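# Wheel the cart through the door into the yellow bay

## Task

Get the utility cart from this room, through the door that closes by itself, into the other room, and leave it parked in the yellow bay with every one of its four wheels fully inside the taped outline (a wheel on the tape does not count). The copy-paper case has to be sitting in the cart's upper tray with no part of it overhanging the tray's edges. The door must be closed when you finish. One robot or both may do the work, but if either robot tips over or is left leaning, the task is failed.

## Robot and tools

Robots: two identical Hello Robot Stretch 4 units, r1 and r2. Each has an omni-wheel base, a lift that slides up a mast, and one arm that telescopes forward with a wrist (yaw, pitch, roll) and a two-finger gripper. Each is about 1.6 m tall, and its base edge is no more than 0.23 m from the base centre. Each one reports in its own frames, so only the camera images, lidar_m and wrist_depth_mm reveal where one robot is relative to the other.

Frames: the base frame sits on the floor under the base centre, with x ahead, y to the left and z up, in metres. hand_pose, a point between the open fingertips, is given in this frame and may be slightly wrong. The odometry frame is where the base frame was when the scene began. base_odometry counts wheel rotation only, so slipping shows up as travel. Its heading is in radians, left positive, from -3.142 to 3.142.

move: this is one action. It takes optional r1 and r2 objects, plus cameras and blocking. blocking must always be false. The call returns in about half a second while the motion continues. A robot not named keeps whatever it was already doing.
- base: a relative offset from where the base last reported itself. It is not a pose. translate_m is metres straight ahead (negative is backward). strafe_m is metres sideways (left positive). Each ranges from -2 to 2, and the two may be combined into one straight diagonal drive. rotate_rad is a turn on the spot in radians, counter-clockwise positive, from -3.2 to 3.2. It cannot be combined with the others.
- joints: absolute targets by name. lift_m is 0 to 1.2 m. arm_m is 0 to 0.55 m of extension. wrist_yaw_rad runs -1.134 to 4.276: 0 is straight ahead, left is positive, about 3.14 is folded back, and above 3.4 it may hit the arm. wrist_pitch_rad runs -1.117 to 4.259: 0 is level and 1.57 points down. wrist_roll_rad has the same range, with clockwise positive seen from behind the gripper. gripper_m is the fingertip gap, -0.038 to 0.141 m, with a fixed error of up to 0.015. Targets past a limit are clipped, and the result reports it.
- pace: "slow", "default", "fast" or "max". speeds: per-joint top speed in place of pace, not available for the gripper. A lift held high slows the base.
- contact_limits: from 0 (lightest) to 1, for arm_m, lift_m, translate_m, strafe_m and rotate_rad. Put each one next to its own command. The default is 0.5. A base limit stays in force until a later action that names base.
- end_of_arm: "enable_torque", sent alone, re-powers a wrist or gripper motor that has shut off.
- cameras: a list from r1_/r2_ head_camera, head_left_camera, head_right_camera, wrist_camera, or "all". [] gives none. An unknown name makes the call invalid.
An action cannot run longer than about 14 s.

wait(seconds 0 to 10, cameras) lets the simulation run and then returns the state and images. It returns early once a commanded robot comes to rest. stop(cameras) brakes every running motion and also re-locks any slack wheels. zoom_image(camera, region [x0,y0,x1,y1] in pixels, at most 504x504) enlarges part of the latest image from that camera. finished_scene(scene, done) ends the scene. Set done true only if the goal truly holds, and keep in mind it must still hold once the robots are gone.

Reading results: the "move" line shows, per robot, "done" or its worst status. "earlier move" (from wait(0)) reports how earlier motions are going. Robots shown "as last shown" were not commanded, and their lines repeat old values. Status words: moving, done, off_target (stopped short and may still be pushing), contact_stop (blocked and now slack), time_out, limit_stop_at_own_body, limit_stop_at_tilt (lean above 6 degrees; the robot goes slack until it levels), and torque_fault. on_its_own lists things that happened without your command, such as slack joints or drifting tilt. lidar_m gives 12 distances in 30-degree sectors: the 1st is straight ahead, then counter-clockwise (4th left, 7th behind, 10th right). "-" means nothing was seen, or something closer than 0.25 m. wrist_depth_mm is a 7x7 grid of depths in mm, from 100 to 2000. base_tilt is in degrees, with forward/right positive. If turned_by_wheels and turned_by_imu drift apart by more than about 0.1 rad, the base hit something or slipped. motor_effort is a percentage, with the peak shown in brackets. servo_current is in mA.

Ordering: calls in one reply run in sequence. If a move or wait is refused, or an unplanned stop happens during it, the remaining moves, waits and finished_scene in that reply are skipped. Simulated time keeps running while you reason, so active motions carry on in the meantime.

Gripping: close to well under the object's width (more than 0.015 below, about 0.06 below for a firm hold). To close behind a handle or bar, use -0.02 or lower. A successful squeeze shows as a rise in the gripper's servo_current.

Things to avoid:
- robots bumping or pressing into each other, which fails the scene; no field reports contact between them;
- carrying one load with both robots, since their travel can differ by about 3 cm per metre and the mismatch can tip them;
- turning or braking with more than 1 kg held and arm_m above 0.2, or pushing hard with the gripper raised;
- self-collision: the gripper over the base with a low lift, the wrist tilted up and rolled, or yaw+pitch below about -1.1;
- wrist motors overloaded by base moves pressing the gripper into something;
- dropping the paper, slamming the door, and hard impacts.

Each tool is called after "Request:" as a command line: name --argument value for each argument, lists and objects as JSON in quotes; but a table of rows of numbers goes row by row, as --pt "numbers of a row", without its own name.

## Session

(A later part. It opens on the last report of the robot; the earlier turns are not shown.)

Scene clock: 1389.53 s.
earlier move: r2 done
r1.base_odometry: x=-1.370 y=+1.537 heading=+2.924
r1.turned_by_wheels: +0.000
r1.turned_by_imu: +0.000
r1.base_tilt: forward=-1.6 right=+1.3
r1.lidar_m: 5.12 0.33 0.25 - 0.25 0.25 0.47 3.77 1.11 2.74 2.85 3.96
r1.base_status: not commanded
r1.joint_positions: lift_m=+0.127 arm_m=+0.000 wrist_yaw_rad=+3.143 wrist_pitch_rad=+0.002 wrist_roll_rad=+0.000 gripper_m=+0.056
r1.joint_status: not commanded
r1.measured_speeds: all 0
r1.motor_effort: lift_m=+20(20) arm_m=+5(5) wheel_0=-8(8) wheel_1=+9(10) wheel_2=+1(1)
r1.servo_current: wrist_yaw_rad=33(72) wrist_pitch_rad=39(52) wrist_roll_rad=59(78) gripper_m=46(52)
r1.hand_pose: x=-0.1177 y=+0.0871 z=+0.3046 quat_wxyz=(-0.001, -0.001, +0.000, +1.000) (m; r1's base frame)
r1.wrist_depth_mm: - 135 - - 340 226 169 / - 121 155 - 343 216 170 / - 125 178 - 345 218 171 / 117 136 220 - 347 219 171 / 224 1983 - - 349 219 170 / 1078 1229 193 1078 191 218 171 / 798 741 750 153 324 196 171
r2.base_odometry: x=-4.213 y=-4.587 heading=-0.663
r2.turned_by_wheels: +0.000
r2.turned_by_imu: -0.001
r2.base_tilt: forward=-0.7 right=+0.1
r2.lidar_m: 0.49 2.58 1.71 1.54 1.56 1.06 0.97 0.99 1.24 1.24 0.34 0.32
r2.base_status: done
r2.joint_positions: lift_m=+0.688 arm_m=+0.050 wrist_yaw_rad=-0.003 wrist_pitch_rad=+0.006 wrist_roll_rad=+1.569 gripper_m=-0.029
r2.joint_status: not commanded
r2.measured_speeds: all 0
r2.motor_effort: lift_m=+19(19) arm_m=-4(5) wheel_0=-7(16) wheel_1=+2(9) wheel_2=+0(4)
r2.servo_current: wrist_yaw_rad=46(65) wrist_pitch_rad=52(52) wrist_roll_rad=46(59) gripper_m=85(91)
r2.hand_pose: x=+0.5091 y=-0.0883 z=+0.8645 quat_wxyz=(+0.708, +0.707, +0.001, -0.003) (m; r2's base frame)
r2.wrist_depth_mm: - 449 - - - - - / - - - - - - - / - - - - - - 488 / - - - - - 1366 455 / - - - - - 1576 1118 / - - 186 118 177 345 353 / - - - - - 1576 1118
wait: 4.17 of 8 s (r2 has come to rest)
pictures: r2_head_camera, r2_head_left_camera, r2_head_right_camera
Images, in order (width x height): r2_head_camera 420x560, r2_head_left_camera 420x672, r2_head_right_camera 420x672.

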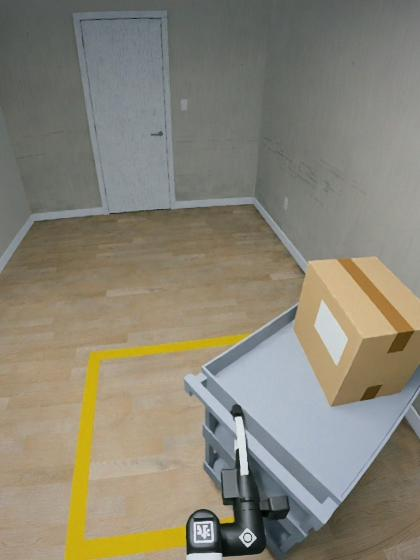

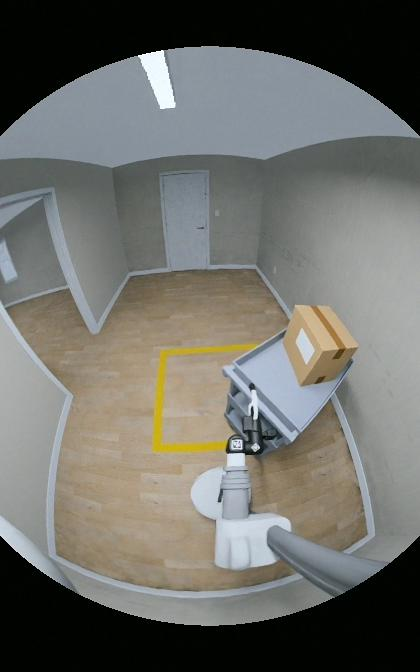

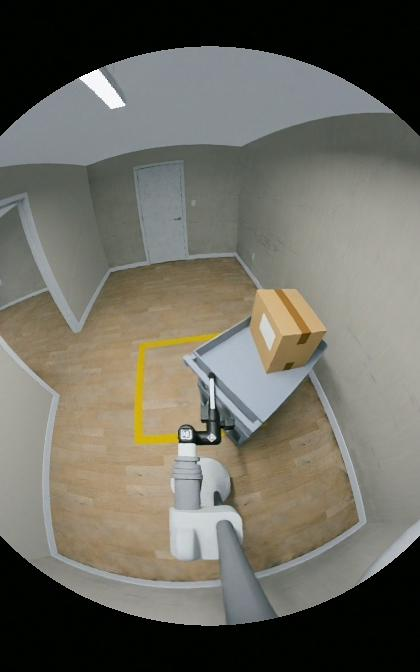

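Request:
move --blocking false --cameras '[]' --r2 '{"base":{"rotate_rad":-0.2},"pace":"slow"}'

Request:
wait --seconds 5 --cameras '[]'

Request:
move --blocking false --cameras '[]' --r2 '{"base":{"strafe_m":0.3},"pace":"slow"}'

Request:
wait --seconds 8 --cameras '[]'

Request:
move --blocking false --cameras '[]' --r2 '{"base":{"rotate_rad":-0.3},"pace":"slow"}'

Request:
wait --seconds 5 --cameras '["r2_head_left_camera","r2_head_camera","r2_head_right_camera"]'

Scene clock: 1410.30 s.
move: r2 moving
r1: as last shown
r1.base_tilt: forward=-1.6 right=+1.2
r1.lidar_m: 5.13 0.34 0.25 - 0.25 0.25 0.50 3.78 1.12 2.75 2.84 3.94
r1.servo_current: wrist_yaw_rad=59(72) wrist_pitch_rad=52(52) wrist_roll_rad=59(59) gripper_m=39(52)
r1.wrist_depth_mm: - 135 - - 342 226 170 / - 121 155 - 343 216 170 / - 125 178 - 347 218 171 / 117 136 220 - 349 219 171 / 224 1983 - - 347 219 171 / 1098 1205 193 1078 191 218 171 / 798 759 759 153 322 197 171
r2.base_odometry: x=-4.213 y=-4.587 heading=-0.783
r2.turned_by_wheels: -0.120
r2.turned_by_imu: -0.116
r2.base_tilt: forward=-0.7 right=+0.0
r2.lidar_m: 0.48 3.03 1.79 1.53 1.51 1.15 0.97 0.96 1.16 1.25 1.27 0.34
r2.base_status: rotate_rad moving
r2.joint_positions: lift_m=+0.688 arm_m=+0.050 wrist_yaw_rad=+0.012 wrist_pitch_rad=+0.006 wrist_roll_rad=+1.569 gripper_m=-0.029
r2.joint_status: not commanded
r2.measured_speeds: translate_m=-0.001 strafe_m=+0.000 rotate_rad=-0.417 lift_m=+0.000 arm_m=+0.000 wrist_yaw_rad=+0.021 wrist_pitch_rad=+0.000 wrist_roll_rad=+0.000
r2.motor_effort: lift_m=+18(19) arm_m=-4(5) wheel_0=+19(20) wheel_1=+10(10) wheel_2=+12(13)
r2.servo_current: wrist_yaw_rad=59(65) wrist_pitch_rad=46(46) wrist_roll_rad=46(52) gripper_m=78(85)
r2.hand_pose: x=+0.5104 y=-0.0839 z=+0.8645 quat_wxyz=(+0.708, +0.707, +0.006, +0.002) (m; r2's base frame)
r2.wrist_depth_mm: - 384 407 - - 113 - / - - 512 - - - - / - - - - - 152 - / - - - - - 1397 473 / - - - - 208 1618 439 / - - - 128 178 1499 345 / - - - - - 1576 1098
pictures: none
No camera images: "cameras" was empty.

Scene clock: 1411.03 s.
earlier move: r2 done
r1.base_odometry: x=-1.370 y=+1.537 heading=+2.924
r1.turned_by_wheels: +0.000
r1.turned_by_imu: +0.000
r1.base_tilt: forward=-1.6 right=+1.3
r1.lidar_m: 5.12 0.29 0.25 - 0.25 0.25 0.49 3.79 1.09 2.73 2.86 3.94
r1.base_status: not commanded
r1.joint_positions: lift_m=+0.127 arm_m=+0.000 wrist_yaw_rad=+3.143 wrist_pitch_rad=+0.002 wrist_roll_rad=+0.000 gripper_m=+0.056
r1.joint_status: not commanded
r1.measured_speeds: all 0
r1.motor_effort: lift_m=+20(20) arm_m=+5(5) wheel_0=-7(8) wheel_1=+9(10) wheel_2=+1(1)
r1.servo_current: wrist_yaw_rad=39(72) wrist_pitch_rad=52(52) wrist_roll_rad=33(59) gripper_m=46(52)
r1.hand_pose: x=-0.1177 y=+0.0871 z=+0.3046 quat_wxyz=(-0.001, -0.001, +0.000, +1.000) (m; r1's base frame)
r1.wrist_depth_mm: - 135 - - 342 226 169 / - 121 155 - 343 216 170 / - 125 178 - 343 217 171 / 117 136 219 - 345 218 171 / 224 - - - 349 218 172 / 1060 1205 194 1098 190 218 171 / 798 750 750 153 322 196 172
r2.base_odometry: x=-4.213 y=-4.587 heading=-0.862
r2.turned_by_wheels: -0.079
r2.turned_by_imu: -0.077
r2.base_tilt: forward=-0.7 right=+0.0
r2.lidar_m: 0.49 3.51 2.46 1.57 1.54 1.18 0.97 0.97 1.10 1.27 0.43 0.39
r2.base_status: done
r2.joint_positions: lift_m=+0.688 arm_m=+0.050 wrist_yaw_rad=-0.002 wrist_pitch_rad=+0.006 wrist_roll_rad=+1.569 gripper_m=-0.029
r2.joint_status: not commanded
r2.measured_speeds: all 0
r2.motor_effort: lift_m=+19(19) arm_m=-4(5) wheel_0=+0(20) wheel_1=+4(10) wheel_2=+5(13)
r2.servo_current: wrist_yaw_rad=39(65) wrist_pitch_rad=46(46) wrist_roll_rad=52(59) gripper_m=85(91)
r2.hand_pose: x=+0.5091 y=-0.0881 z=+0.8645 quat_wxyz=(+0.708, +0.707, +0.001, -0.003) (m; r2's base frame)
r2.wrist_depth_mm: - 362 359 101 156 - - / - 424 418 108 168 - - / - - 530 116 183 - - / - - - 129 201 1661 - / - - - 142 222 1576 484 / - - 185 163 178 1464 1182 / - - - - 315 312 327
wait: 0.73 of 5 s (r2 has come to rest)
pictures: none
No camera images: "cameras" was empty.

Scene clock: 1411.53 s.
move: r2 moving
r1: as last shown
r1.base_tilt: forward=-1.6 right=+1.2
r1.lidar_m: 5.13 0.34 0.25 - 0.25 0.25 0.51 3.80 1.12 2.75 2.87 3.94
r1.servo_current: wrist_yaw_rad=39(72) wrist_pitch_rad=39(46) wrist_roll_rad=52(59) gripper_m=39(46)
r1.wrist_depth_mm: - 135 - - 340 227 169 / - 121 155 - 343 216 170 / - 126 177 - 345 218 171 / 117 136 220 - 345 219 171 / 224 1983 - - 349 219 172 / 1098 1205 194 1118 191 219 172 / 788 750 759 153 322 196 171
r2.base_odometry: x=-4.203 y=-4.578 heading=-0.863
r2.turned_by_wheels: -0.001
r2.turned_by_imu: -0.001
r2.base_tilt: forward=-0.7 right=+0.1
r2.lidar_m: 0.48 3.51 2.47 1.52 1.54 1.21 0.97 0.98 1.11 1.29 0.46 0.42
r2.base_status: strafe_m moving
r2.joint_positions: lift_m=+0.688 arm_m=+0.050 wrist_yaw_rad=-0.004 wrist_pitch_rad=+0.006 wrist_roll_rad=+1.569 gripper_m=-0.029
r2.joint_status: not commanded
r2.measured_speeds: translate_m=+0.000 strafe_m=+0.056 rotate_rad=-0.001 lift_m=+0.000 arm_m=+0.000 wrist_yaw_rad=-0.006 wrist_pitch_rad=+0.000 wrist_roll_rad=+0.000
r2.motor_effort: lift_m=+18(19) arm_m=-4(4) wheel_0=-13(13) wheel_1=+6(8) wheel_2=+0(3)
r2.servo_current: wrist_yaw_rad=46(59) wrist_pitch_rad=46(52) wrist_roll_rad=46(46) gripper_m=78(85)
r2.hand_pose: x=+0.5089 y=-0.0887 z=+0.8645 quat_wxyz=(+0.708, +0.707, +0.000, -0.004) (m; r2's base frame)
r2.wrist_depth_mm: - 359 359 103 157 - - / - 424 430 110 170 - - / - - 530 117 185 - - / - - - 130 202 - - / - - - 144 222 1576 488 / - - 187 164 178 1499 1160 / - - - - 312 312 325
pictures: none
No camera images: "cameras" was empty.

Scene clock: 1415.17 s.
earlier move: r2 done
r1.base_odometry: x=-1.370 y=+1.537 heading=+2.924
r1.turned_by_wheels: +0.000
r1.turned_by_imu: +0.000
r1.base_tilt: forward=-1.6 right=+1.3
r1.lidar_m: 5.12 0.35 0.25 - 0.25 0.25 0.50 3.79 1.11 2.74 2.86 3.93
r1.base_status: not commanded
r1.joint_positions: lift_m=+0.127 arm_m=+0.000 wrist_yaw_rad=+3.143 wrist_pitch_rad=+0.002 wrist_roll_rad=+0.000 gripper_m=+0.056
r1.joint_status: not commanded
r1.measured_speeds: all 0
r1.motor_effort: lift_m=+20(20) arm_m=+5(5) wheel_0=-7(8) wheel_1=+9(10) wheel_2=+1(1)
r1.servo_current: wrist_yaw_rad=39(72) wrist_pitch_rad=39(52) wrist_roll_rad=33(65) gripper_m=39(52)
r1.hand_pose: x=-0.1177 y=+0.0871 z=+0.3046 quat_wxyz=(-0.001, -0.001, +0.000, +1.000) (m; r1's base frame)
r1.wrist_depth_mm: - 135 - - 340 226 169 / - 121 155 - 343 216 170 / - 125 178 - 347 219 171 / 117 136 220 - 345 218 171 / 224 1921 - - 347 218 172 / 1078 1229 194 1098 191 219 171 / 788 759 750 153 322 196 171
r2.base_odometry: x=-3.986 y=-4.392 heading=-0.863
r2.turned_by_wheels: +0.000
r2.turned_by_imu: -0.001
r2.base_tilt: forward=-0.7 right=+0.1
r2.lidar_m: 0.51 2.84 2.23 1.26 1.25 1.30 1.06 1.07 1.20 1.57 0.34 0.31
r2.base_status: done
r2.joint_positions: lift_m=+0.688 arm_m=+0.050 wrist_yaw_rad=-0.013 wrist_pitch_rad=+0.006 wrist_roll_rad=+1.569 gripper_m=-0.029
r2.joint_status: not commanded
r2.measured_speeds: all 0
r2.motor_effort: lift_m=+19(19) arm_m=-4(4) wheel_0=-7(16) wheel_1=+3(8) wheel_2=-1(3)
r2.servo_current: wrist_yaw_rad=78(85) wrist_pitch_rad=46(52) wrist_roll_rad=52(65) gripper_m=85(91)
r2.hand_pose: x=+0.5081 y=-0.0912 z=+0.8645 quat_wxyz=(+0.708, +0.707, -0.003, -0.007) (m; r2's base frame)
r2.wrist_depth_mm: - - - - - - - / - - - - - - - / - - - - - - - / - - - - - - 424 / - - - - - 1397 1118 / - - - - 167 345 1078 / - - - - - 1576 1160
wait: 3.63 of 8 s (r2 has come to rest)
pictures: none
No camera images: "cameras" was empty.

Scene clock: 1415.67 s.
move: r2 moving
r1: as last shown
r1.lidar_m: 5.12 0.34 0.25 - 0.25 0.25 0.51 3.80 1.10 2.75 2.87 3.94
r1.servo_current: wrist_yaw_rad=46(65) wrist_pitch_rad=39(46) wrist_roll_rad=46(65) gripper_m=39(46)
r1.wrist_depth_mm: - 135 - - 340 227 169 / - 121 155 - 345 216 170 / - 125 178 - 342 217 171 / 117 136 220 - 347 219 172 / 224 1983 - - 347 219 171 / 1060 1182 193 1098 191 219 171 / 798 759 750 153 322 196 172
r2.base_odometry: x=-3.986 y=-4.392 heading=-0.986
r2.turned_by_wheels: -0.123
r2.turned_by_imu: -0.119
r2.base_tilt: forward=-0.7 right=+0.1
r2.lidar_m: 0.48 3.63 2.21 1.27 1.25 1.36 1.10 1.05 1.11 1.57 0.46 0.31
r2.base_status: rotate_rad moving
r2.joint_positions: lift_m=+0.688 arm_m=+0.050 wrist_yaw_rad=+0.006 wrist_pitch_rad=+0.006 wrist_roll_rad=+1.569 gripper_m=-0.029
r2.joint_status: not commanded
r2.measured_speeds: translate_m=-0.002 strafe_m=+0.001 rotate_rad=-0.482 lift_m=+0.000 arm_m=+0.000 wrist_yaw_rad=+0.063 wrist_pitch_rad=+0.000 wrist_roll_rad=+0.000
r2.motor_effort: lift_m=+18(19) arm_m=-4(4) wheel_0=+7(12) wheel_1=+9(9) wheel_2=+12(12)
r2.servo_current: wrist_yaw_rad=52(85) wrist_pitch_rad=39(52) wrist_roll_rad=39(52) gripper_m=91(91)
r2.hand_pose: x=+0.5098 y=-0.0857 z=+0.8645 quat_wxyz=(+0.708, +0.707, +0.004, +0.000) (m; r2's base frame)
r2.wrist_depth_mm: - 424 - - - - - / - - - - - - - / - - - - - - 484 / - - - - - 1397 455 / - - - - - 1537 1182 / - - - - 174 347 357 / - - - - - 1537 1160
pictures: none
No camera images: "cameras" was empty.

Scene clock: 1416.67 s.
earlier move: r2 done
r1.base_odometry: x=-1.370 y=+1.537 heading=+2.924
r1.turned_by_wheels: +0.000
r1.turned_by_imu: +0.000
r1.base_tilt: forward=-1.6 right=+1.3
r1.lidar_m: 5.10 0.33 0.25 - 0.25 0.25 0.52 3.79 1.11 2.74 2.87 3.94
r1.base_status: not commanded
r1.joint_positions: lift_m=+0.127 arm_m=+0.000 wrist_yaw_rad=+3.143 wrist_pitch_rad=+0.002 wrist_roll_rad=+0.000 gripper_m=+0.056
r1.joint_status: not commanded
r1.measured_speeds: all 0
r1.motor_effort: lift_m=+20(20) arm_m=+5(5) wheel_0=-7(8) wheel_1=+10(10) wheel_2=+1(1)
r1.servo_current: wrist_yaw_rad=59(72) wrist_pitch_rad=39(46) wrist_roll_rad=52(65) gripper_m=46(46)
r1.hand_pose: x=-0.1177 y=+0.0871 z=+0.3046 quat_wxyz=(-0.001, -0.001, +0.000, +1.000) (m; r1's base frame)
r1.wrist_depth_mm: - 135 - - 342 227 169 / - 121 155 - 342 216 170 / - 125 178 - 345 217 170 / 117 136 219 - 347 219 172 / 224 1921 - - 345 218 172 / 1098 1182 194 1098 191 219 172 / 798 750 750 153 320 196 171
r2.base_odometry: x=-3.986 y=-4.392 heading=-1.162
r2.turned_by_wheels: -0.176
r2.turned_by_imu: -0.171
r2.base_tilt: forward=-0.6 right=+0.0
r2.lidar_m: 0.50 3.63 2.22 1.36 1.24 1.28 1.16 1.05 1.09 1.40 0.42 0.38
r2.base_status: done
r2.joint_positions: lift_m=+0.688 arm_m=+0.050 wrist_yaw_rad=-0.004 wrist_pitch_rad=+0.006 wrist_roll_rad=+1.569 gripper_m=-0.029
r2.joint_status: not commanded
r2.measured_speeds: all 0
r2.motor_effort: lift_m=+19(19) arm_m=-3(4) wheel_0=-1(16) wheel_1=+5(9) wheel_2=+4(13)
r2.servo_current: wrist_yaw_rad=39(85) wrist_pitch_rad=52(52) wrist_roll_rad=46(52) gripper_m=85(91)
r2.hand_pose: x=+0.5089 y=-0.0885 z=+0.8645 quat_wxyz=(+0.708, +0.707, +0.001, -0.003) (m; r2's base frame)
r2.wrist_depth_mm: - 364 368 - 144 - - / - 427 449 - 160 - - / - - 544 105 175 - - / - - - 115 195 1499 - / - - - 133 220 1537 473 / - - 185 154 178 1464 1182 / - - - - 327 322 327
wait: 1.00 of 5 s (r2 has come to rest)
pictures: r2_head_camera, r2_head_left_camera, r2_head_right_camera
Images, in order (width x height): r2_head_camera 420x560, r2_head_left_camera 420x672, r2_head_right_camera 420x672.

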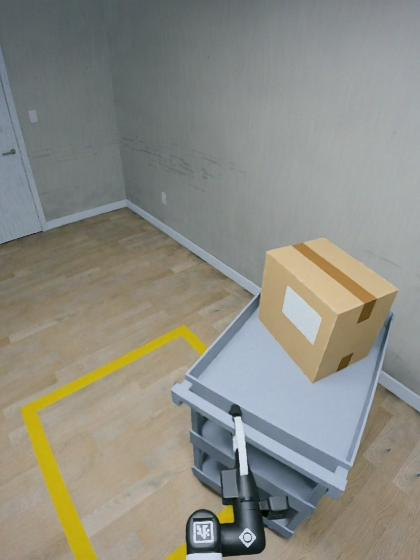

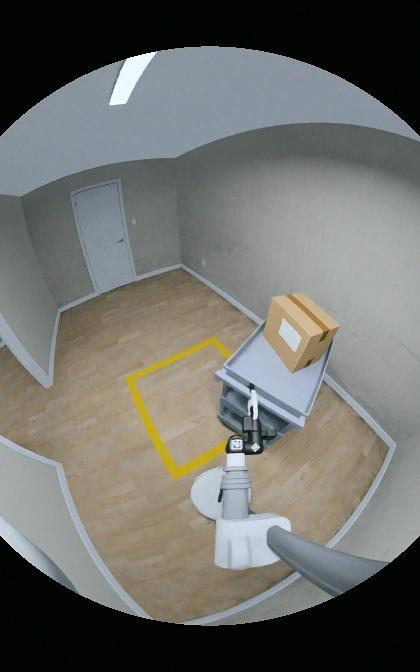

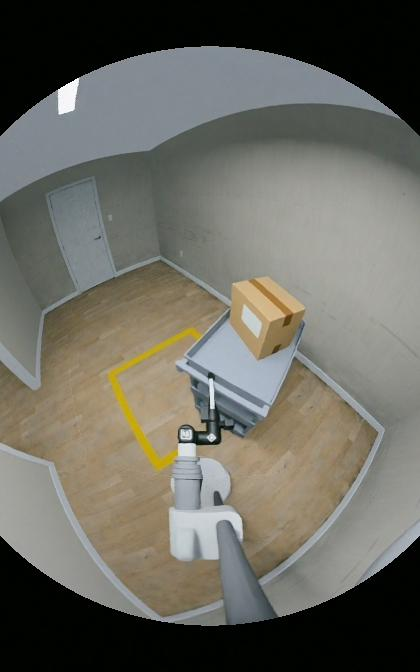

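Request:
move --blocking false --cameras '[]' --r2 '{"base":{"strafe_m":0.35,"translate_m":0.03},"pace":"slow"}'

Request:
wait --seconds 8 --cameras '[]'

Request:
move --blocking false --cameras '[]' --r2 '{"base":{"rotate_rad":-0.4},"pace":"slow"}'

Request:
wait --seconds 5 --cameras '["r2_head_left_camera","r2_head_right_camera"]'

Scene clock: 1426.57 s.
move: r2 moving
r1: as last shown
r1.lidar_m: 5.11 0.32 0.25 - 0.25 0.25 0.48 3.80 1.08 2.74 2.87 3.94
r1.motor_effort: lift_m=+20(20) arm_m=+5(5) wheel_0=-8(8) wheel_1=+9(10) wheel_2=+0(1)
r1.servo_current: wrist_yaw_rad=20(65) wrist_pitch_rad=33(46) wrist_roll_rad=46(52) gripper_m=46(46)
r1.wrist_depth_mm: - 135 - - 342 227 169 / - 121 156 - 343 216 170 / - 125 178 - 343 218 171 / 117 136 220 - 347 219 172 / 225 1983 - - 349 220 172 / 1078 1182 193 1098 190 218 172 / 788 759 759 153 324 197 171
r2.base_odometry: x=-3.973 y=-4.388 heading=-1.163
r2.turned_by_wheels: -0.001
r2.turned_by_imu: -0.001
r2.base_tilt: forward=-0.7 right=+0.1
r2.lidar_m: 0.50 3.62 2.22 1.35 1.24 1.27 1.17 1.07 1.10 1.43 0.39 0.36
r2.base_status: translate_m moving; strafe_m moving
r2.joint_positions: lift_m=+0.688 arm_m=+0.050 wrist_yaw_rad=-0.004 wrist_pitch_rad=+0.006 wrist_roll_rad=+1.569 gripper_m=-0.029
r2.joint_status: not commanded
r2.measured_speeds: translate_m=+0.004 strafe_m=+0.052 rotate_rad=-0.001 lift_m=+0.000 arm_m=+0.000 wrist_yaw_rad=+0.000 wrist_pitch_rad=+0.000 wrist_roll_rad=+0.000
r2.motor_effort: lift_m=+19(19) arm_m=-3(4) wheel_0=-11(11) wheel_1=+6(8) wheel_2=-6(7)
r2.servo_current: wrist_yaw_rad=52(65) wrist_pitch_rad=39(46) wrist_roll_rad=46(59) gripper_m=91(91)
r2.hand_pose: x=+0.5089 y=-0.0885 z=+0.8645 quat_wxyz=(+0.708, +0.707, +0.001, -0.003) (m; r2's base frame)
r2.wrist_depth_mm: - 366 370 - 145 - - / - 427 452 - 159 - - / - - 549 107 175 - - / - - - 117 196 1576 - / - - - 135 222 1576 473 / - - 187 160 178 1464 1160 / - - - - 327 325 330
pictures: none
No camera images: "cameras" was empty.

Scene clock: 1430.77 s.
earlier move: r2 done
r1.base_odometry: x=-1.370 y=+1.537 heading=+2.924
r1.turned_by_wheels: +0.000
r1.turned_by_imu: +0.000
r1.base_tilt: forward=-1.6 right=+1.3
r1.lidar_m: 5.13 0.37 0.25 - 0.25 0.25 0.53 3.79 1.13 2.74 2.88 3.93
r1.base_status: not commanded
r1.joint_positions: lift_m=+0.127 arm_m=+0.000 wrist_yaw_rad=+3.143 wrist_pitch_rad=+0.002 wrist_roll_rad=+0.000 gripper_m=+0.056
r1.joint_status: not commanded
r1.measured_speeds: all 0
r1.motor_effort: lift_m=+20(20) arm_m=+5(5) wheel_0=-7(8) wheel_1=+10(10) wheel_2=+1(1)
r1.servo_current: wrist_yaw_rad=46(72) wrist_pitch_rad=39(52) wrist_roll_rad=33(72) gripper_m=39(46)
r1.hand_pose: x=-0.1177 y=+0.0871 z=+0.3046 quat_wxyz=(-0.001, -0.001, +0.000, +1.000) (m; r1's base frame)
r1.wrist_depth_mm: - 135 - - 343 227 169 / - 121 155 - 343 216 170 / - 125 177 - 347 218 171 / 117 136 220 - 347 218 171 / 224 1921 - - 349 218 171 / 1078 1182 193 1078 191 218 172 / 798 750 750 153 322 196 171
r2.base_odometry: x=-3.653 y=-4.281 heading=-1.164
r2.turned_by_wheels: -0.001
r2.turned_by_imu: -0.002
r2.base_tilt: forward=-0.7 right=+0.1
r2.lidar_m: 0.51 3.41 1.88 1.07 0.98 1.02 1.31 1.29 1.34 1.70 0.32 0.31
r2.base_status: done
r2.joint_positions: lift_m=+0.688 arm_m=+0.050 wrist_yaw_rad=-0.014 wrist_pitch_rad=+0.006 wrist_roll_rad=+1.569 gripper_m=-0.029
r2.joint_status: not commanded
r2.measured_speeds: all 0
r2.motor_effort: lift_m=+19(19) arm_m=-3(4) wheel_0=-9(14) wheel_1=+1(8) wheel_2=-13(15)
r2.servo_current: wrist_yaw_rad=78(91) wrist_pitch_rad=46(52) wrist_roll_rad=39(59) gripper_m=85(91)
r2.hand_pose: x=+0.5080 y=-0.0914 z=+0.8645 quat_wxyz=(+0.708, +0.707, -0.003, -0.007) (m; r2's base frame)
r2.wrist_depth_mm: - - - - - - - / - - - - - - - / - - - - - - - / - - - - - - - / - - - - - 1366 1182 / - - - - 168 343 1098 / - - - - - 1537 1160
wait: 4.20 of 8 s (r2 has come to rest)
pictures: none
No camera images: "cameras" was empty.

Scene clock: 1431.27 s.
move: r2 moving
r1: as last shown
r1.lidar_m: 5.12 0.37 0.25 - 0.25 0.25 0.50 3.79 1.13 2.75 2.88 3.96
r1.servo_current: wrist_yaw_rad=65(65) wrist_pitch_rad=39(46) wrist_roll_rad=46(59) gripper_m=39(46)
r1.wrist_depth_mm: - 135 - - 342 226 170 / - 121 155 - 345 216 170 / - 125 178 - 345 219 171 / 116 136 220 - 345 218 172 / 224 1921 - - 349 219 171 / 1078 1205 193 1060 190 219 172 / 798 750 759 153 322 196 171
r2.base_odometry: x=-3.653 y=-4.281 heading=-1.286
r2.turned_by_wheels: -0.122
r2.turned_by_imu: -0.118
r2.base_tilt: forward=-0.7 right=+0.0
r2.lidar_m: 0.51 3.42 1.91 1.12 0.99 1.01 1.20 1.30 1.32 1.57 0.45 0.33
r2.base_status: rotate_rad moving
r2.joint_positions: lift_m=+0.688 arm_m=+0.050 wrist_yaw_rad=+0.005 wrist_pitch_rad=+0.006 wrist_roll_rad=+1.569 gripper_m=-0.029
r2.joint_status: not commanded
r2.measured_speeds: translate_m=+0.000 strafe_m=+0.001 rotate_rad=-0.475 lift_m=+0.000 arm_m=+0.000 wrist_yaw_rad=+0.060 wrist_pitch_rad=+0.000 wrist_roll_rad=+0.000
r2.motor_effort: lift_m=+19(19) arm_m=-3(4) wheel_0=+11(11) wheel_1=+9(9) wheel_2=+13(13)
r2.servo_current: wrist_yaw_rad=52(91) wrist_pitch_rad=39(52) wrist_roll_rad=52(52) gripper_m=85(85)
r2.hand_pose: x=+0.5097 y=-0.0861 z=+0.8645 quat_wxyz=(+0.708, +0.707, +0.004, +0.000) (m; r2's base frame)
r2.wrist_depth_mm: - 427 - - - - - / - - - - - - - / - - - - - - 484 / - - - - - - 452 / - - - - - 1576 1182 / - - - - 174 347 353 / - - - - - 1708 1182
pictures: none
No camera images: "cameras" was empty.

Scene clock: 1432.33 s.
earlier move: r2 done
r1.base_odometry: x=-1.370 y=+1.537 heading=+2.924
r1.turned_by_wheels: +0.000
r1.turned_by_imu: +0.000
r1.base_tilt: forward=-1.6 right=+1.3
r1.lidar_m: 5.12 0.33 0.25 - 0.25 0.25 0.50 3.78 1.13 2.74 2.88 3.94
r1.base_status: not commanded
r1.joint_positions: lift_m=+0.127 arm_m=+0.000 wrist_yaw_rad=+3.143 wrist_pitch_rad=+0.002 wrist_roll_rad=+0.000 gripper_m=+0.056
r1.joint_status: not commanded
r1.measured_speeds: all 0
r1.motor_effort: lift_m=+20(20) arm_m=+5(5) wheel_0=-8(8) wheel_1=+9(10) wheel_2=+1(1)
r1.servo_current: wrist_yaw_rad=33(65) wrist_pitch_rad=33(46) wrist_roll_rad=52(59) gripper_m=39(52)
r1.hand_pose: x=-0.1177 y=+0.0871 z=+0.3046 quat_wxyz=(-0.001, -0.001, +0.000, +1.000) (m; r1's base frame)
r1.wrist_depth_mm: - 135 - - 340 226 168 / - 121 155 - 345 216 170 / - 125 178 - 345 218 171 / 117 136 220 - 345 220 172 / 224 1921 - - 349 220 171 / 1060 1205 193 1078 191 218 171 / 778 750 750 153 320 196 170
r2.base_odometry: x=-3.653 y=-4.281 heading=-1.563
r2.turned_by_wheels: -0.277
r2.turned_by_imu: -0.269
r2.base_tilt: forward=-0.7 right=+0.0
r2.lidar_m: 0.48 2.64 3.43 1.90 1.02 0.98 1.05 1.35 1.29 1.38 1.88 0.42
r2.base_status: done
r2.joint_positions: lift_m=+0.688 arm_m=+0.050 wrist_yaw_rad=-0.003 wrist_pitch_rad=+0.006 wrist_roll_rad=+1.569 gripper_m=-0.029
r2.joint_status: not commanded
r2.measured_speeds: all 0
r2.motor_effort: lift_m=+19(19) arm_m=+1(4) wheel_0=+5(20) wheel_1=+4(11) wheel_2=+5(14)
r2.servo_current: wrist_yaw_rad=39(91) wrist_pitch_rad=39(52) wrist_roll_rad=46(59) gripper_m=85(91)
r2.hand_pose: x=+0.5090 y=-0.0883 z=+0.8645 quat_wxyz=(+0.708, +0.707, +0.001, -0.003) (m; r2's base frame)
r2.wrist_depth_mm: - 373 377 112 167 - - / - 410 415 121 178 - - / - 488 496 128 191 - - / - - 591 138 205 - - / - - - 149 223 1708 504 / - - 186 165 177 1464 462 / - - - - - 322 1060
wait: 1.07 of 5 s (r2 has come to rest)
pictures: r2_head_left_camera, r2_head_right_camera
Images, in order (width x height): r2_head_left_camera 420x672, r2_head_right_camera 420x672.

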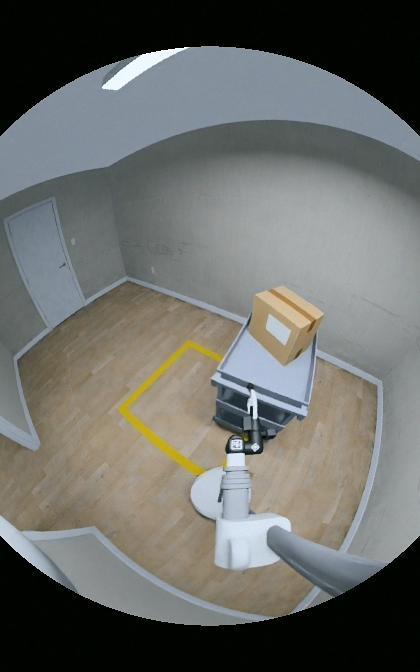

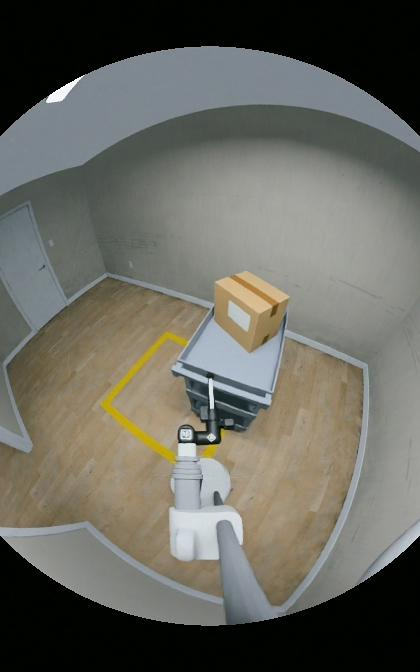

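Request:
move --blocking false --cameras '[]' --r2 '{"base":{"strafe_m":0.35,"translate_m":-0.03},"pace":"slow"}'

Request:
wait --seconds 8 --cameras '[]'

Request:
move --blocking false --cameras '[]' --r2 '{"base":{"rotate_rad":-0.4},"pace":"slow"}'

Request:
wait --seconds 5 --cameras '["r2_head_left_camera","r2_head_right_camera","r2_head_camera"]'

Scene clock: 1441.47 s.
move: r2 moving
r1: as last shown
r1.lidar_m: 5.13 0.33 0.25 - 0.25 0.25 0.47 3.78 1.10 2.75 2.88 3.95
r1.motor_effort: lift_m=+20(20) arm_m=+5(5) wheel_0=-7(8) wheel_1=+10(10) wheel_2=+1(1)
r1.servo_current: wrist_yaw_rad=59(59) wrist_pitch_rad=39(46) wrist_roll_rad=52(78) gripper_m=46(46)
r1.wrist_depth_mm: - 135 - - 340 226 169 / - 121 155 - 342 216 170 / - 125 178 - 345 218 170 / 116 136 220 - 345 219 171 / 224 1921 - - 351 220 172 / 1078 1182 193 1098 191 220 172 / 788 750 750 153 322 196 171
r2.base_odometry: x=-3.639 y=-4.280 heading=-1.563
r2.turned_by_wheels: +0.000
r2.turned_by_imu: +0.000
r2.base_tilt: forward=-0.6 right=+0.1
r2.lidar_m: 0.48 2.68 3.42 1.86 1.01 0.98 1.04 1.36 1.30 1.39 1.88 0.43
r2.base_status: translate_m moving; strafe_m moving
r2.joint_positions: lift_m=+0.688 arm_m=+0.050 wrist_yaw_rad=-0.003 wrist_pitch_rad=+0.006 wrist_roll_rad=+1.569 gripper_m=-0.029
r2.joint_status: not commanded
r2.measured_speeds: translate_m=-0.003 strafe_m=+0.054 rotate_rad=-0.002 lift_m=+0.000 arm_m=+0.000 wrist_yaw_rad=+0.000 wrist_pitch_rad=+0.000 wrist_roll_rad=+0.000
r2.motor_effort: lift_m=+19(19) arm_m=-3(4) wheel_0=-12(12) wheel_1=+6(9) wheel_2=+6(7)
r2.servo_current: wrist_yaw_rad=46(46) wrist_pitch_rad=46(52) wrist_roll_rad=39(59) gripper_m=85(91)
r2.hand_pose: x=+0.5090 y=-0.0883 z=+0.8645 quat_wxyz=(+0.708, +0.707, +0.001, -0.003) (m; r2's base frame)
r2.wrist_depth_mm: - 377 379 114 169 - - / - 410 415 122 180 - - / - 496 496 130 193 - - / - - 580 139 207 - - / - - - 151 223 1661 504 / - - 187 167 176 1464 459 / - - - - - 320 1060
pictures: none
No camera images: "cameras" was empty.

Scene clock: 1445.67 s.
earlier move: r2 done
r1.base_odometry: x=-1.370 y=+1.537 heading=+2.924
r1.turned_by_wheels: +0.000
r1.turned_by_imu: +0.000
r1.base_tilt: forward=-1.5 right=+1.3
r1.lidar_m: 5.13 0.33 0.25 - 0.26 0.25 0.50 3.80 1.12 2.74 2.86 3.93
r1.base_status: not commanded
r1.joint_positions: lift_m=+0.127 arm_m=+0.000 wrist_yaw_rad=+3.143 wrist_pitch_rad=+0.002 wrist_roll_rad=+0.000 gripper_m=+0.056
r1.joint_status: not commanded
r1.measured_speeds: all 0
r1.motor_effort: lift_m=+20(20) arm_m=+5(5) wheel_0=-7(8) wheel_1=+10(10) wheel_2=+1(1)
r1.servo_current: wrist_yaw_rad=72(72) wrist_pitch_rad=39(52) wrist_roll_rad=85(85) gripper_m=46(52)
r1.hand_pose: x=-0.1177 y=+0.0871 z=+0.3046 quat_wxyz=(-0.001, -0.001, +0.000, +1.000) (m; r1's base frame)
r1.wrist_depth_mm: - 135 - - 342 227 169 / - 121 156 - 342 216 170 / - 125 178 - 345 217 170 / 117 136 219 - 347 218 171 / 224 1921 - - 349 219 172 / 1060 1160 194 1078 191 219 171 / 788 750 759 153 322 196 172
r2.base_odometry: x=-3.303 y=-4.248 heading=-1.563
r2.turned_by_wheels: +0.000
r2.turned_by_imu: -0.001
r2.base_tilt: forward=-0.6 right=+0.1
r2.lidar_m: 0.50 2.95 2.85 1.53 0.78 0.77 0.82 1.16 1.59 1.66 0.36 0.30
r2.base_status: done
r2.joint_positions: lift_m=+0.688 arm_m=+0.050 wrist_yaw_rad=-0.004 wrist_pitch_rad=+0.006 wrist_roll_rad=+1.569 gripper_m=-0.029
r2.joint_status: not commanded
r2.measured_speeds: all 0
r2.motor_effort: lift_m=+18(19) arm_m=-3(4) wheel_0=-6(17) wheel_1=+3(9) wheel_2=+4(8)
r2.servo_current: wrist_yaw_rad=59(65) wrist_pitch_rad=52(59) wrist_roll_rad=39(59) gripper_m=91(98)
r2.hand_pose: x=+0.5090 y=-0.0885 z=+0.8645 quat_wxyz=(+0.708, +0.707, +0.001, -0.003) (m; r2's base frame)
r2.wrist_depth_mm: - 410 413 - - - - / - - - - - - - / - - - - - - 504 / - - - - - 1397 466 / - - - - - 1576 1098 / - - 187 131 178 351 349 / - - - - - 1537 1160
wait: 4.20 of 8 s (r2 has come to rest)
pictures: none
No camera images: "cameras" was empty.

Scene clock: 1446.17 s.
move: r2 moving
r1: as last shown
r1.base_tilt: forward=-1.6 right=+1.3
r1.lidar_m: 5.12 0.34 0.25 - 0.25 0.25 0.48 3.80 1.11 2.74 2.86 3.96
r1.motor_effort: lift_m=+20(20) arm_m=+5(5) wheel_0=-8(8) wheel_1=+9(10) wheel_2=+1(1)
r1.servo_current: wrist_yaw_rad=52(72) wrist_pitch_rad=39(46) wrist_roll_rad=59(85) gripper_m=39(46)
r1.wrist_depth_mm: - 135 - - 340 227 169 / - 121 155 - 345 216 170 / - 125 177 - 347 218 171 / 116 136 220 - 349 218 171 / 224 1983 - - 349 220 172 / 1078 1205 193 1078 191 220 172 / 788 750 750 153 322 196 171
r2.base_odometry: x=-3.303 y=-4.248 heading=-1.686
r2.turned_by_wheels: -0.123
r2.turned_by_imu: -0.119
r2.base_tilt: forward=-0.7 right=+0.1
r2.lidar_m: 0.48 2.63 3.13 1.53 1.52 0.77 0.79 1.02 1.59 1.60 2.08 0.35
r2.base_status: rotate_rad moving
r2.joint_positions: lift_m=+0.688 arm_m=+0.050 wrist_yaw_rad=+0.012 wrist_pitch_rad=+0.006 wrist_roll_rad=+1.569 gripper_m=-0.029
r2.joint_status: not commanded
r2.measured_speeds: translate_m=-0.002 strafe_m=+0.000 rotate_rad=-0.485 lift_m=+0.000 arm_m=+0.000 wrist_yaw_rad=+0.018 wrist_pitch_rad=+0.000 wrist_roll_rad=+0.000
r2.motor_effort: lift_m=+19(19) arm_m=-1(4) wheel_0=+17(17) wheel_1=+9(10) wheel_2=+14(15)
r2.servo_current: wrist_yaw_rad=65(65) wrist_pitch_rad=46(52) wrist_roll_rad=39(52) gripper_m=78(91)
r2.hand_pose: x=+0.5103 y=-0.0841 z=+0.8645 quat_wxyz=(+0.708, +0.707, +0.006, +0.002) (m; r2's base frame)
r2.wrist_depth_mm: - 379 379 - - 118 - / - 462 496 - - 132 - / - - - - 155 156 - / - - - - 182 1397 492 / - - - - 211 1576 436 / - - - 135 178 1464 1078 / - - - - 345 1576 1118
pictures: none
No camera images: "cameras" was empty.

Scene clock: 1447.23 s.
earlier move: r2 done
r1.base_odometry: x=-1.370 y=+1.537 heading=+2.924
r1.turned_by_wheels: +0.000
r1.turned_by_imu: +0.000
r1.base_tilt: forward=-1.6 right=+1.3
r1.lidar_m: 5.12 0.34 0.25 - 0.25 0.25 0.50 3.80 1.12 2.75 2.87 3.93
r1.base_status: not commanded
r1.joint_positions: lift_m=+0.127 arm_m=+0.000 wrist_yaw_rad=+3.143 wrist_pitch_rad=+0.002 wrist_roll_rad=+0.000 gripper_m=+0.056
r1.joint_status: not commanded
r1.measured_speeds: all 0
r1.motor_effort: lift_m=+20(20) arm_m=+5(5) wheel_0=-7(8) wheel_1=+9(10) wheel_2=+1(1)
r1.servo_current: wrist_yaw_rad=39(72) wrist_pitch_rad=46(52) wrist_roll_rad=39(85) gripper_m=46(46)
r1.hand_pose: x=-0.1177 y=+0.0871 z=+0.3046 quat_wxyz=(-0.001, -0.001, +0.000, +1.000) (m; r1's base frame)
r1.wrist_depth_mm: - 135 - - 343 227 169 / - 121 155 - 342 216 170 / - 125 178 - 345 217 170 / 116 136 219 - 347 219 171 / 224 1983 - - 347 219 172 / 1078 1182 194 1078 191 218 172 / 788 750 750 153 322 196 171
r2.base_odometry: x=-3.303 y=-4.248 heading=-1.961
r2.turned_by_wheels: -0.275
r2.turned_by_imu: -0.268
r2.base_tilt: forward=-0.7 right=+0.1
r2.lidar_m: 0.48 2.21 3.18 2.00 1.53 0.79 0.79 0.86 1.39 1.57 1.74 0.45
r2.base_status: done
r2.joint_positions: lift_m=+0.688 arm_m=+0.050 wrist_yaw_rad=+0.000 wrist_pitch_rad=+0.006 wrist_roll_rad=+1.569 gripper_m=-0.029
r2.joint_status: not commanded
r2.measured_speeds: all 0
r2.motor_effort: lift_m=+19(19) arm_m=+4(4) wheel_0=+7(18) wheel_1=+6(11) wheel_2=+3(15)
r2.servo_current: wrist_yaw_rad=39(72) wrist_pitch_rad=52(52) wrist_roll_rad=39(59) gripper_m=85(91)
r2.hand_pose: x=+0.5092 y=-0.0875 z=+0.8645 quat_wxyz=(+0.708, +0.707, +0.002, -0.002) (m; r2's base frame)
r2.wrist_depth_mm: - - 525 139 195 - - / - 433 433 144 202 - - / - 445 449 149 209 - - / - 512 512 156 218 - - / - - 591 163 225 - - / - - 183 168 178 1499 488 / - 136 - - - 1537 1118
wait: 1.07 of 5 s (r2 has come to rest)
pictures: r2_head_camera, r2_head_left_camera, r2_head_right_camera
Images, in order (width x height): r2_head_camera 420x560, r2_head_left_camera 420x672, r2_head_right_camera 420x672.

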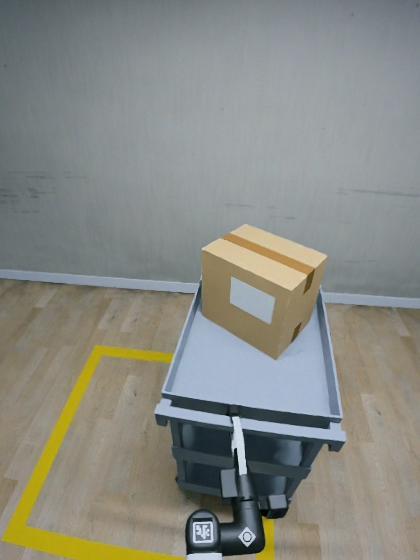

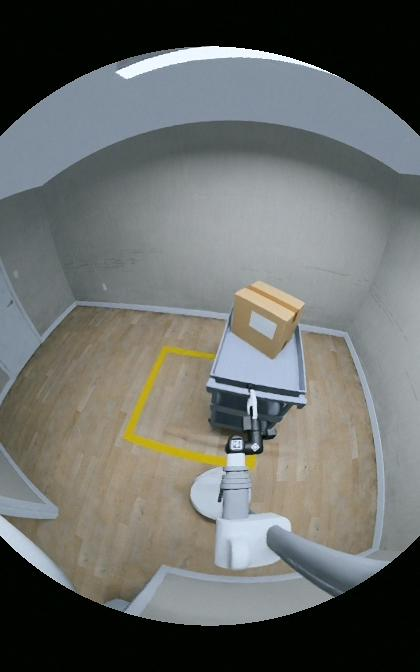

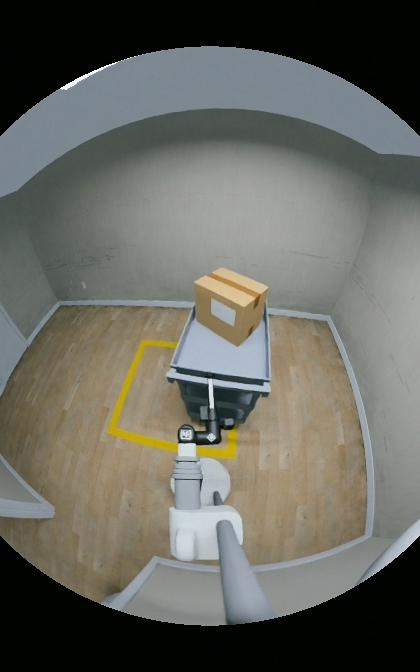

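Request:
move --blocking false --cameras '[]' --r2 '{"base":{"strafe_m":0.43,"translate_m":-0.05},"pace":"slow"}'

Request:
wait --seconds 8 --cameras '[]'

Request:
move --blocking false --cameras '[]' --r2 '{"base":{"rotate_rad":-0.28},"pace":"slow"}'

Request:
wait --seconds 5 --cameras '["r2_head_left_camera","r2_head_right_camera","r2_head_camera"]'

Scene clock: 1457.23 s.
move: r2 moving
r1: as last shown
r1.lidar_m: 5.11 0.34 0.25 - 0.25 0.25 0.49 3.81 1.12 2.75 2.85 3.94
r1.motor_effort: lift_m=+20(20) arm_m=+5(5) wheel_0=-8(8) wheel_1=+10(10) wheel_2=+1(1)
r1.servo_current: wrist_yaw_rad=65(65) wrist_pitch_rad=39(46) wrist_roll_rad=59(72) gripper_m=39(52)
r1.wrist_depth_mm: - 135 - - 342 226 169 / - 121 155 - 343 216 171 / - 125 178 - 347 217 171 / 117 136 220 - 347 219 172 / 224 1921 - - 351 218 171 / 1098 1205 194 1078 191 219 171 / 798 741 759 154 322 197 171
r2.base_odometry: x=-3.291 y=-4.252 heading=-1.961
r2.turned_by_wheels: +0.000
r2.turned_by_imu: +0.001
r2.base_tilt: forward=-0.6 right=+0.1
r2.lidar_m: 0.47 2.22 3.16 1.99 1.49 0.79 0.78 0.86 1.33 1.56 1.74 0.43
r2.base_status: translate_m moving; strafe_m moving
r2.joint_positions: lift_m=+0.688 arm_m=+0.050 wrist_yaw_rad=+0.000 wrist_pitch_rad=+0.006 wrist_roll_rad=+1.569 gripper_m=-0.029
r2.joint_status: not commanded
r2.measured_speeds: translate_m=-0.006 strafe_m=+0.053 rotate_rad=+0.001 lift_m=+0.000 arm_m=+0.000 wrist_yaw_rad=+0.000 wrist_pitch_rad=+0.000 wrist_roll_rad=+0.000
r2.motor_effort: lift_m=+19(19) arm_m=+4(4) wheel_0=-9(11) wheel_1=+8(10) wheel_2=+6(6)
r2.servo_current: wrist_yaw_rad=52(65) wrist_pitch_rad=46(52) wrist_roll_rad=46(65) gripper_m=91(91)
r2.hand_pose: x=+0.5092 y=-0.0875 z=+0.8645 quat_wxyz=(+0.708, +0.707, +0.002, -0.002) (m; r2's base frame)
r2.wrist_depth_mm: - - 530 141 196 741 - / - 442 439 146 204 - - / - 452 449 150 211 - - / - 512 517 157 219 809 - / - - 585 165 227 - - / - - 183 169 177 1464 488 / - 136 - - - 1661 452
pictures: none
No camera images: "cameras" was empty.

Scene clock: 1462.27 s.
earlier move: r2 done
r1.base_odometry: x=-1.370 y=+1.537 heading=+2.924
r1.turned_by_wheels: +0.000
r1.turned_by_imu: +0.000
r1.base_tilt: forward=-1.6 right=+1.3
r1.lidar_m: 5.11 0.33 0.25 - 0.25 0.25 0.49 3.79 1.11 2.74 2.85 3.95
r1.base_status: not commanded
r1.joint_positions: lift_m=+0.127 arm_m=+0.000 wrist_yaw_rad=+3.143 wrist_pitch_rad=+0.002 wrist_roll_rad=+0.000 gripper_m=+0.056
r1.joint_status: not commanded
r1.measured_speeds: all 0
r1.motor_effort: lift_m=+20(20) arm_m=+5(5) wheel_0=-7(8) wheel_1=+10(10) wheel_2=+1(1)
r1.servo_current: wrist_yaw_rad=65(78) wrist_pitch_rad=46(52) wrist_roll_rad=39(72) gripper_m=39(52)
r1.hand_pose: x=-0.1177 y=+0.0871 z=+0.3046 quat_wxyz=(-0.001, -0.001, +0.000, +1.000) (m; r1's base frame)
r1.wrist_depth_mm: - 135 - 1397 340 227 168 / - 121 155 1921 343 216 170 / - 125 177 - 345 218 171 / 117 136 220 - 347 219 172 / 224 1983 1921 1397 345 219 171 / 1060 1205 194 1078 191 218 172 / 788 750 750 153 324 197 171
r2.base_odometry: x=-2.887 y=-4.366 heading=-1.961
r2.turned_by_wheels: +0.000
r2.turned_by_imu: -0.001
r2.base_tilt: forward=-0.6 right=+0.0
r2.lidar_m: 0.52 2.32 2.77 1.71 1.11 1.39 0.67 0.76 1.17 1.99 0.41 0.32
r2.base_status: done
r2.joint_positions: lift_m=+0.688 arm_m=+0.050 wrist_yaw_rad=-0.003 wrist_pitch_rad=+0.006 wrist_roll_rad=+1.569 gripper_m=-0.029
r2.joint_status: not commanded
r2.measured_speeds: all 0
r2.motor_effort: lift_m=+19(19) arm_m=+4(4) wheel_0=-7(16) wheel_1=+3(10) wheel_2=+4(7)
r2.servo_current: wrist_yaw_rad=52(65) wrist_pitch_rad=46(52) wrist_roll_rad=46(65) gripper_m=85(91)
r2.hand_pose: x=+0.5090 y=-0.0882 z=+0.8645 quat_wxyz=(+0.708, +0.707, +0.001, -0.003) (m; r2's base frame)
r2.wrist_depth_mm: - 418 - - - - - / - - - - - - - / - - - - - - 504 / - - - - - 1397 466 / - - - - - 1576 1138 / - - 182 121 174 355 366 / - 137 - - - 1576 1182
wait: 5.03 of 8 s (r2 has come to rest)
pictures: none
No camera images: "cameras" was empty.

Scene clock: 1462.77 s.
move: r2 moving
r1: as last shown
r1.lidar_m: 5.10 0.35 0.25 - 0.25 0.25 0.52 3.80 1.10 2.74 2.88 3.95
r1.motor_effort: lift_m=+20(20) arm_m=+5(5) wheel_0=-8(8) wheel_1=+9(10) wheel_2=+1(1)
r1.servo_current: wrist_yaw_rad=59(65) wrist_pitch_rad=39(46) wrist_roll_rad=65(65) gripper_m=39(39)
r1.wrist_depth_mm: - 135 - 1430 342 227 169 / - 121 155 1921 343 217 170 / - 125 178 - 343 217 171 / 117 136 220 - 347 219 172 / 223 1983 1983 1366 347 220 172 / 1078 1205 194 1078 190 219 171 / 788 750 750 153 322 197 171
r2.base_odometry: x=-2.887 y=-4.366 heading=-2.084
r2.turned_by_wheels: -0.123
r2.turned_by_imu: -0.118
r2.base_tilt: forward=-0.7 right=+0.0
r2.lidar_m: 0.46 2.22 2.81 2.37 1.11 4.05 0.68 0.71 1.03 2.00 2.07 0.35
r2.base_status: rotate_rad moving
r2.joint_positions: lift_m=+0.688 arm_m=+0.050 wrist_yaw_rad=+0.014 wrist_pitch_rad=+0.006 wrist_roll_rad=+1.569 gripper_m=-0.029
r2.joint_status: not commanded
r2.measured_speeds: translate_m=-0.001 strafe_m=-0.001 rotate_rad=-0.476 lift_m=+0.000 arm_m=+0.000 wrist_yaw_rad=+0.041 wrist_pitch_rad=+0.000 wrist_roll_rad=+0.000
r2.motor_effort: lift_m=+19(19) arm_m=+4(4) wheel_0=+18(18) wheel_1=+11(11) wheel_2=+15(15)
r2.servo_current: wrist_yaw_rad=104(104) wrist_pitch_rad=46(52) wrist_roll_rad=46(52) gripper_m=85(91)
r2.hand_pose: x=+0.5104 y=-0.0835 z=+0.8645 quat_wxyz=(+0.708, +0.707, +0.007, +0.003) (m; r2's base frame)
r2.wrist_depth_mm: - 384 - - - - - / - 484 517 - - - - / - - - - - - - / - - - - - 1397 480 / - - - - - 1576 445 / - - 182 113 176 1499 357 / - - - - - 1576 1182
pictures: none
No camera images: "cameras" was empty.

Scene clock: 1463.60 s.
earlier move: r2 done
r1.base_odometry: x=-1.370 y=+1.537 heading=+2.924
r1.turned_by_wheels: +0.000
r1.turned_by_imu: +0.000
r1.base_tilt: forward=-1.6 right=+1.3
r1.lidar_m: 5.12 0.37 0.25 - 0.25 0.25 0.50 3.79 1.09 2.75 2.87 3.94
r1.base_status: not commanded
r1.joint_positions: lift_m=+0.127 arm_m=+0.000 wrist_yaw_rad=+3.143 wrist_pitch_rad=+0.002 wrist_roll_rad=+0.000 gripper_m=+0.056
r1.joint_status: not commanded
r1.measured_speeds: all 0
r1.motor_effort: lift_m=+20(20) arm_m=+5(5) wheel_0=-8(8) wheel_1=+10(10) wheel_2=+0(1)
r1.servo_current: wrist_yaw_rad=46(65) wrist_pitch_rad=39(52) wrist_roll_rad=59(65) gripper_m=39(46)
r1.hand_pose: x=-0.1177 y=+0.0871 z=+0.3046 quat_wxyz=(-0.001, -0.001, +0.000, +1.000) (m; r1's base frame)
r1.wrist_depth_mm: - 135 - 1397 342 227 169 / - 121 155 1618 343 216 171 / - 125 178 1397 345 218 171 / 117 136 220 1430 347 219 172 / 224 1921 1921 1397 345 220 172 / 1078 1182 194 1078 191 220 171 / 798 750 750 153 320 196 171
r2.base_odometry: x=-2.887 y=-4.366 heading=-2.240
r2.turned_by_wheels: -0.156
r2.turned_by_imu: -0.152
r2.base_tilt: forward=-0.7 right=+0.1
r2.lidar_m: 0.47 2.15 2.75 2.74 1.11 1.13 0.84 0.68 0.88 1.86 2.02 0.42
r2.base_status: done
r2.joint_positions: lift_m=+0.688 arm_m=+0.050 wrist_yaw_rad=-0.005 wrist_pitch_rad=+0.006 wrist_roll_rad=+1.569 gripper_m=-0.029
r2.joint_status: not commanded
r2.measured_speeds: all 0
r2.motor_effort: lift_m=+19(19) arm_m=+5(5) wheel_0=+3(23) wheel_1=+5(12) wheel_2=+5(15)
r2.servo_current: wrist_yaw_rad=46(104) wrist_pitch_rad=46(52) wrist_roll_rad=39(59) gripper_m=85(91)
r2.hand_pose: x=+0.5088 y=-0.0888 z=+0.8645 quat_wxyz=(+0.708, +0.707, +0.000, -0.004) (m; r2's base frame)
r2.wrist_depth_mm: - 382 382 111 166 - - / - 404 413 120 178 - - / - 492 488 127 190 - - / - - 580 137 205 - - / - - - 148 222 1708 517 / - - 183 165 177 1430 473 / - 136 - - - 1661 1098
wait: 0.83 of 5 s (r2 has come to rest)
pictures: r2_head_camera, r2_head_left_camera, r2_head_right_camera
Images, in order (width x height): r2_head_camera 420x560, r2_head_left_camera 420x672, r2_head_right_camera 420x672.

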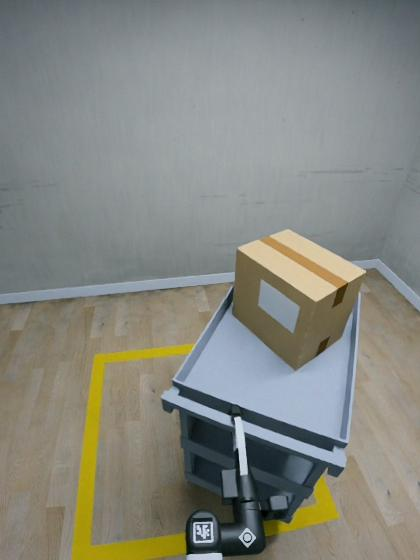

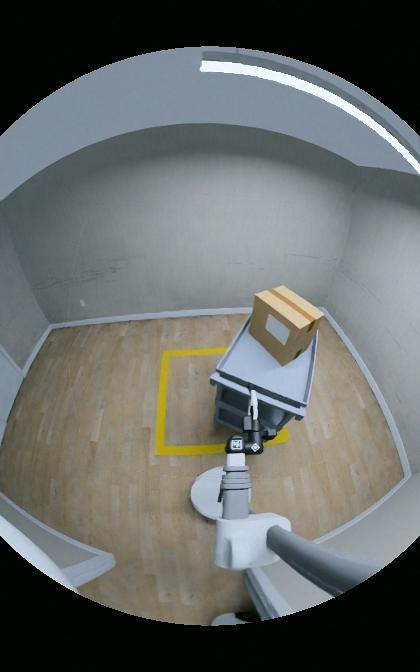

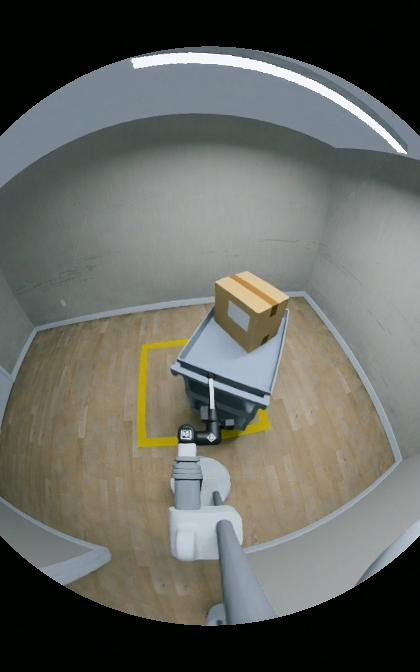

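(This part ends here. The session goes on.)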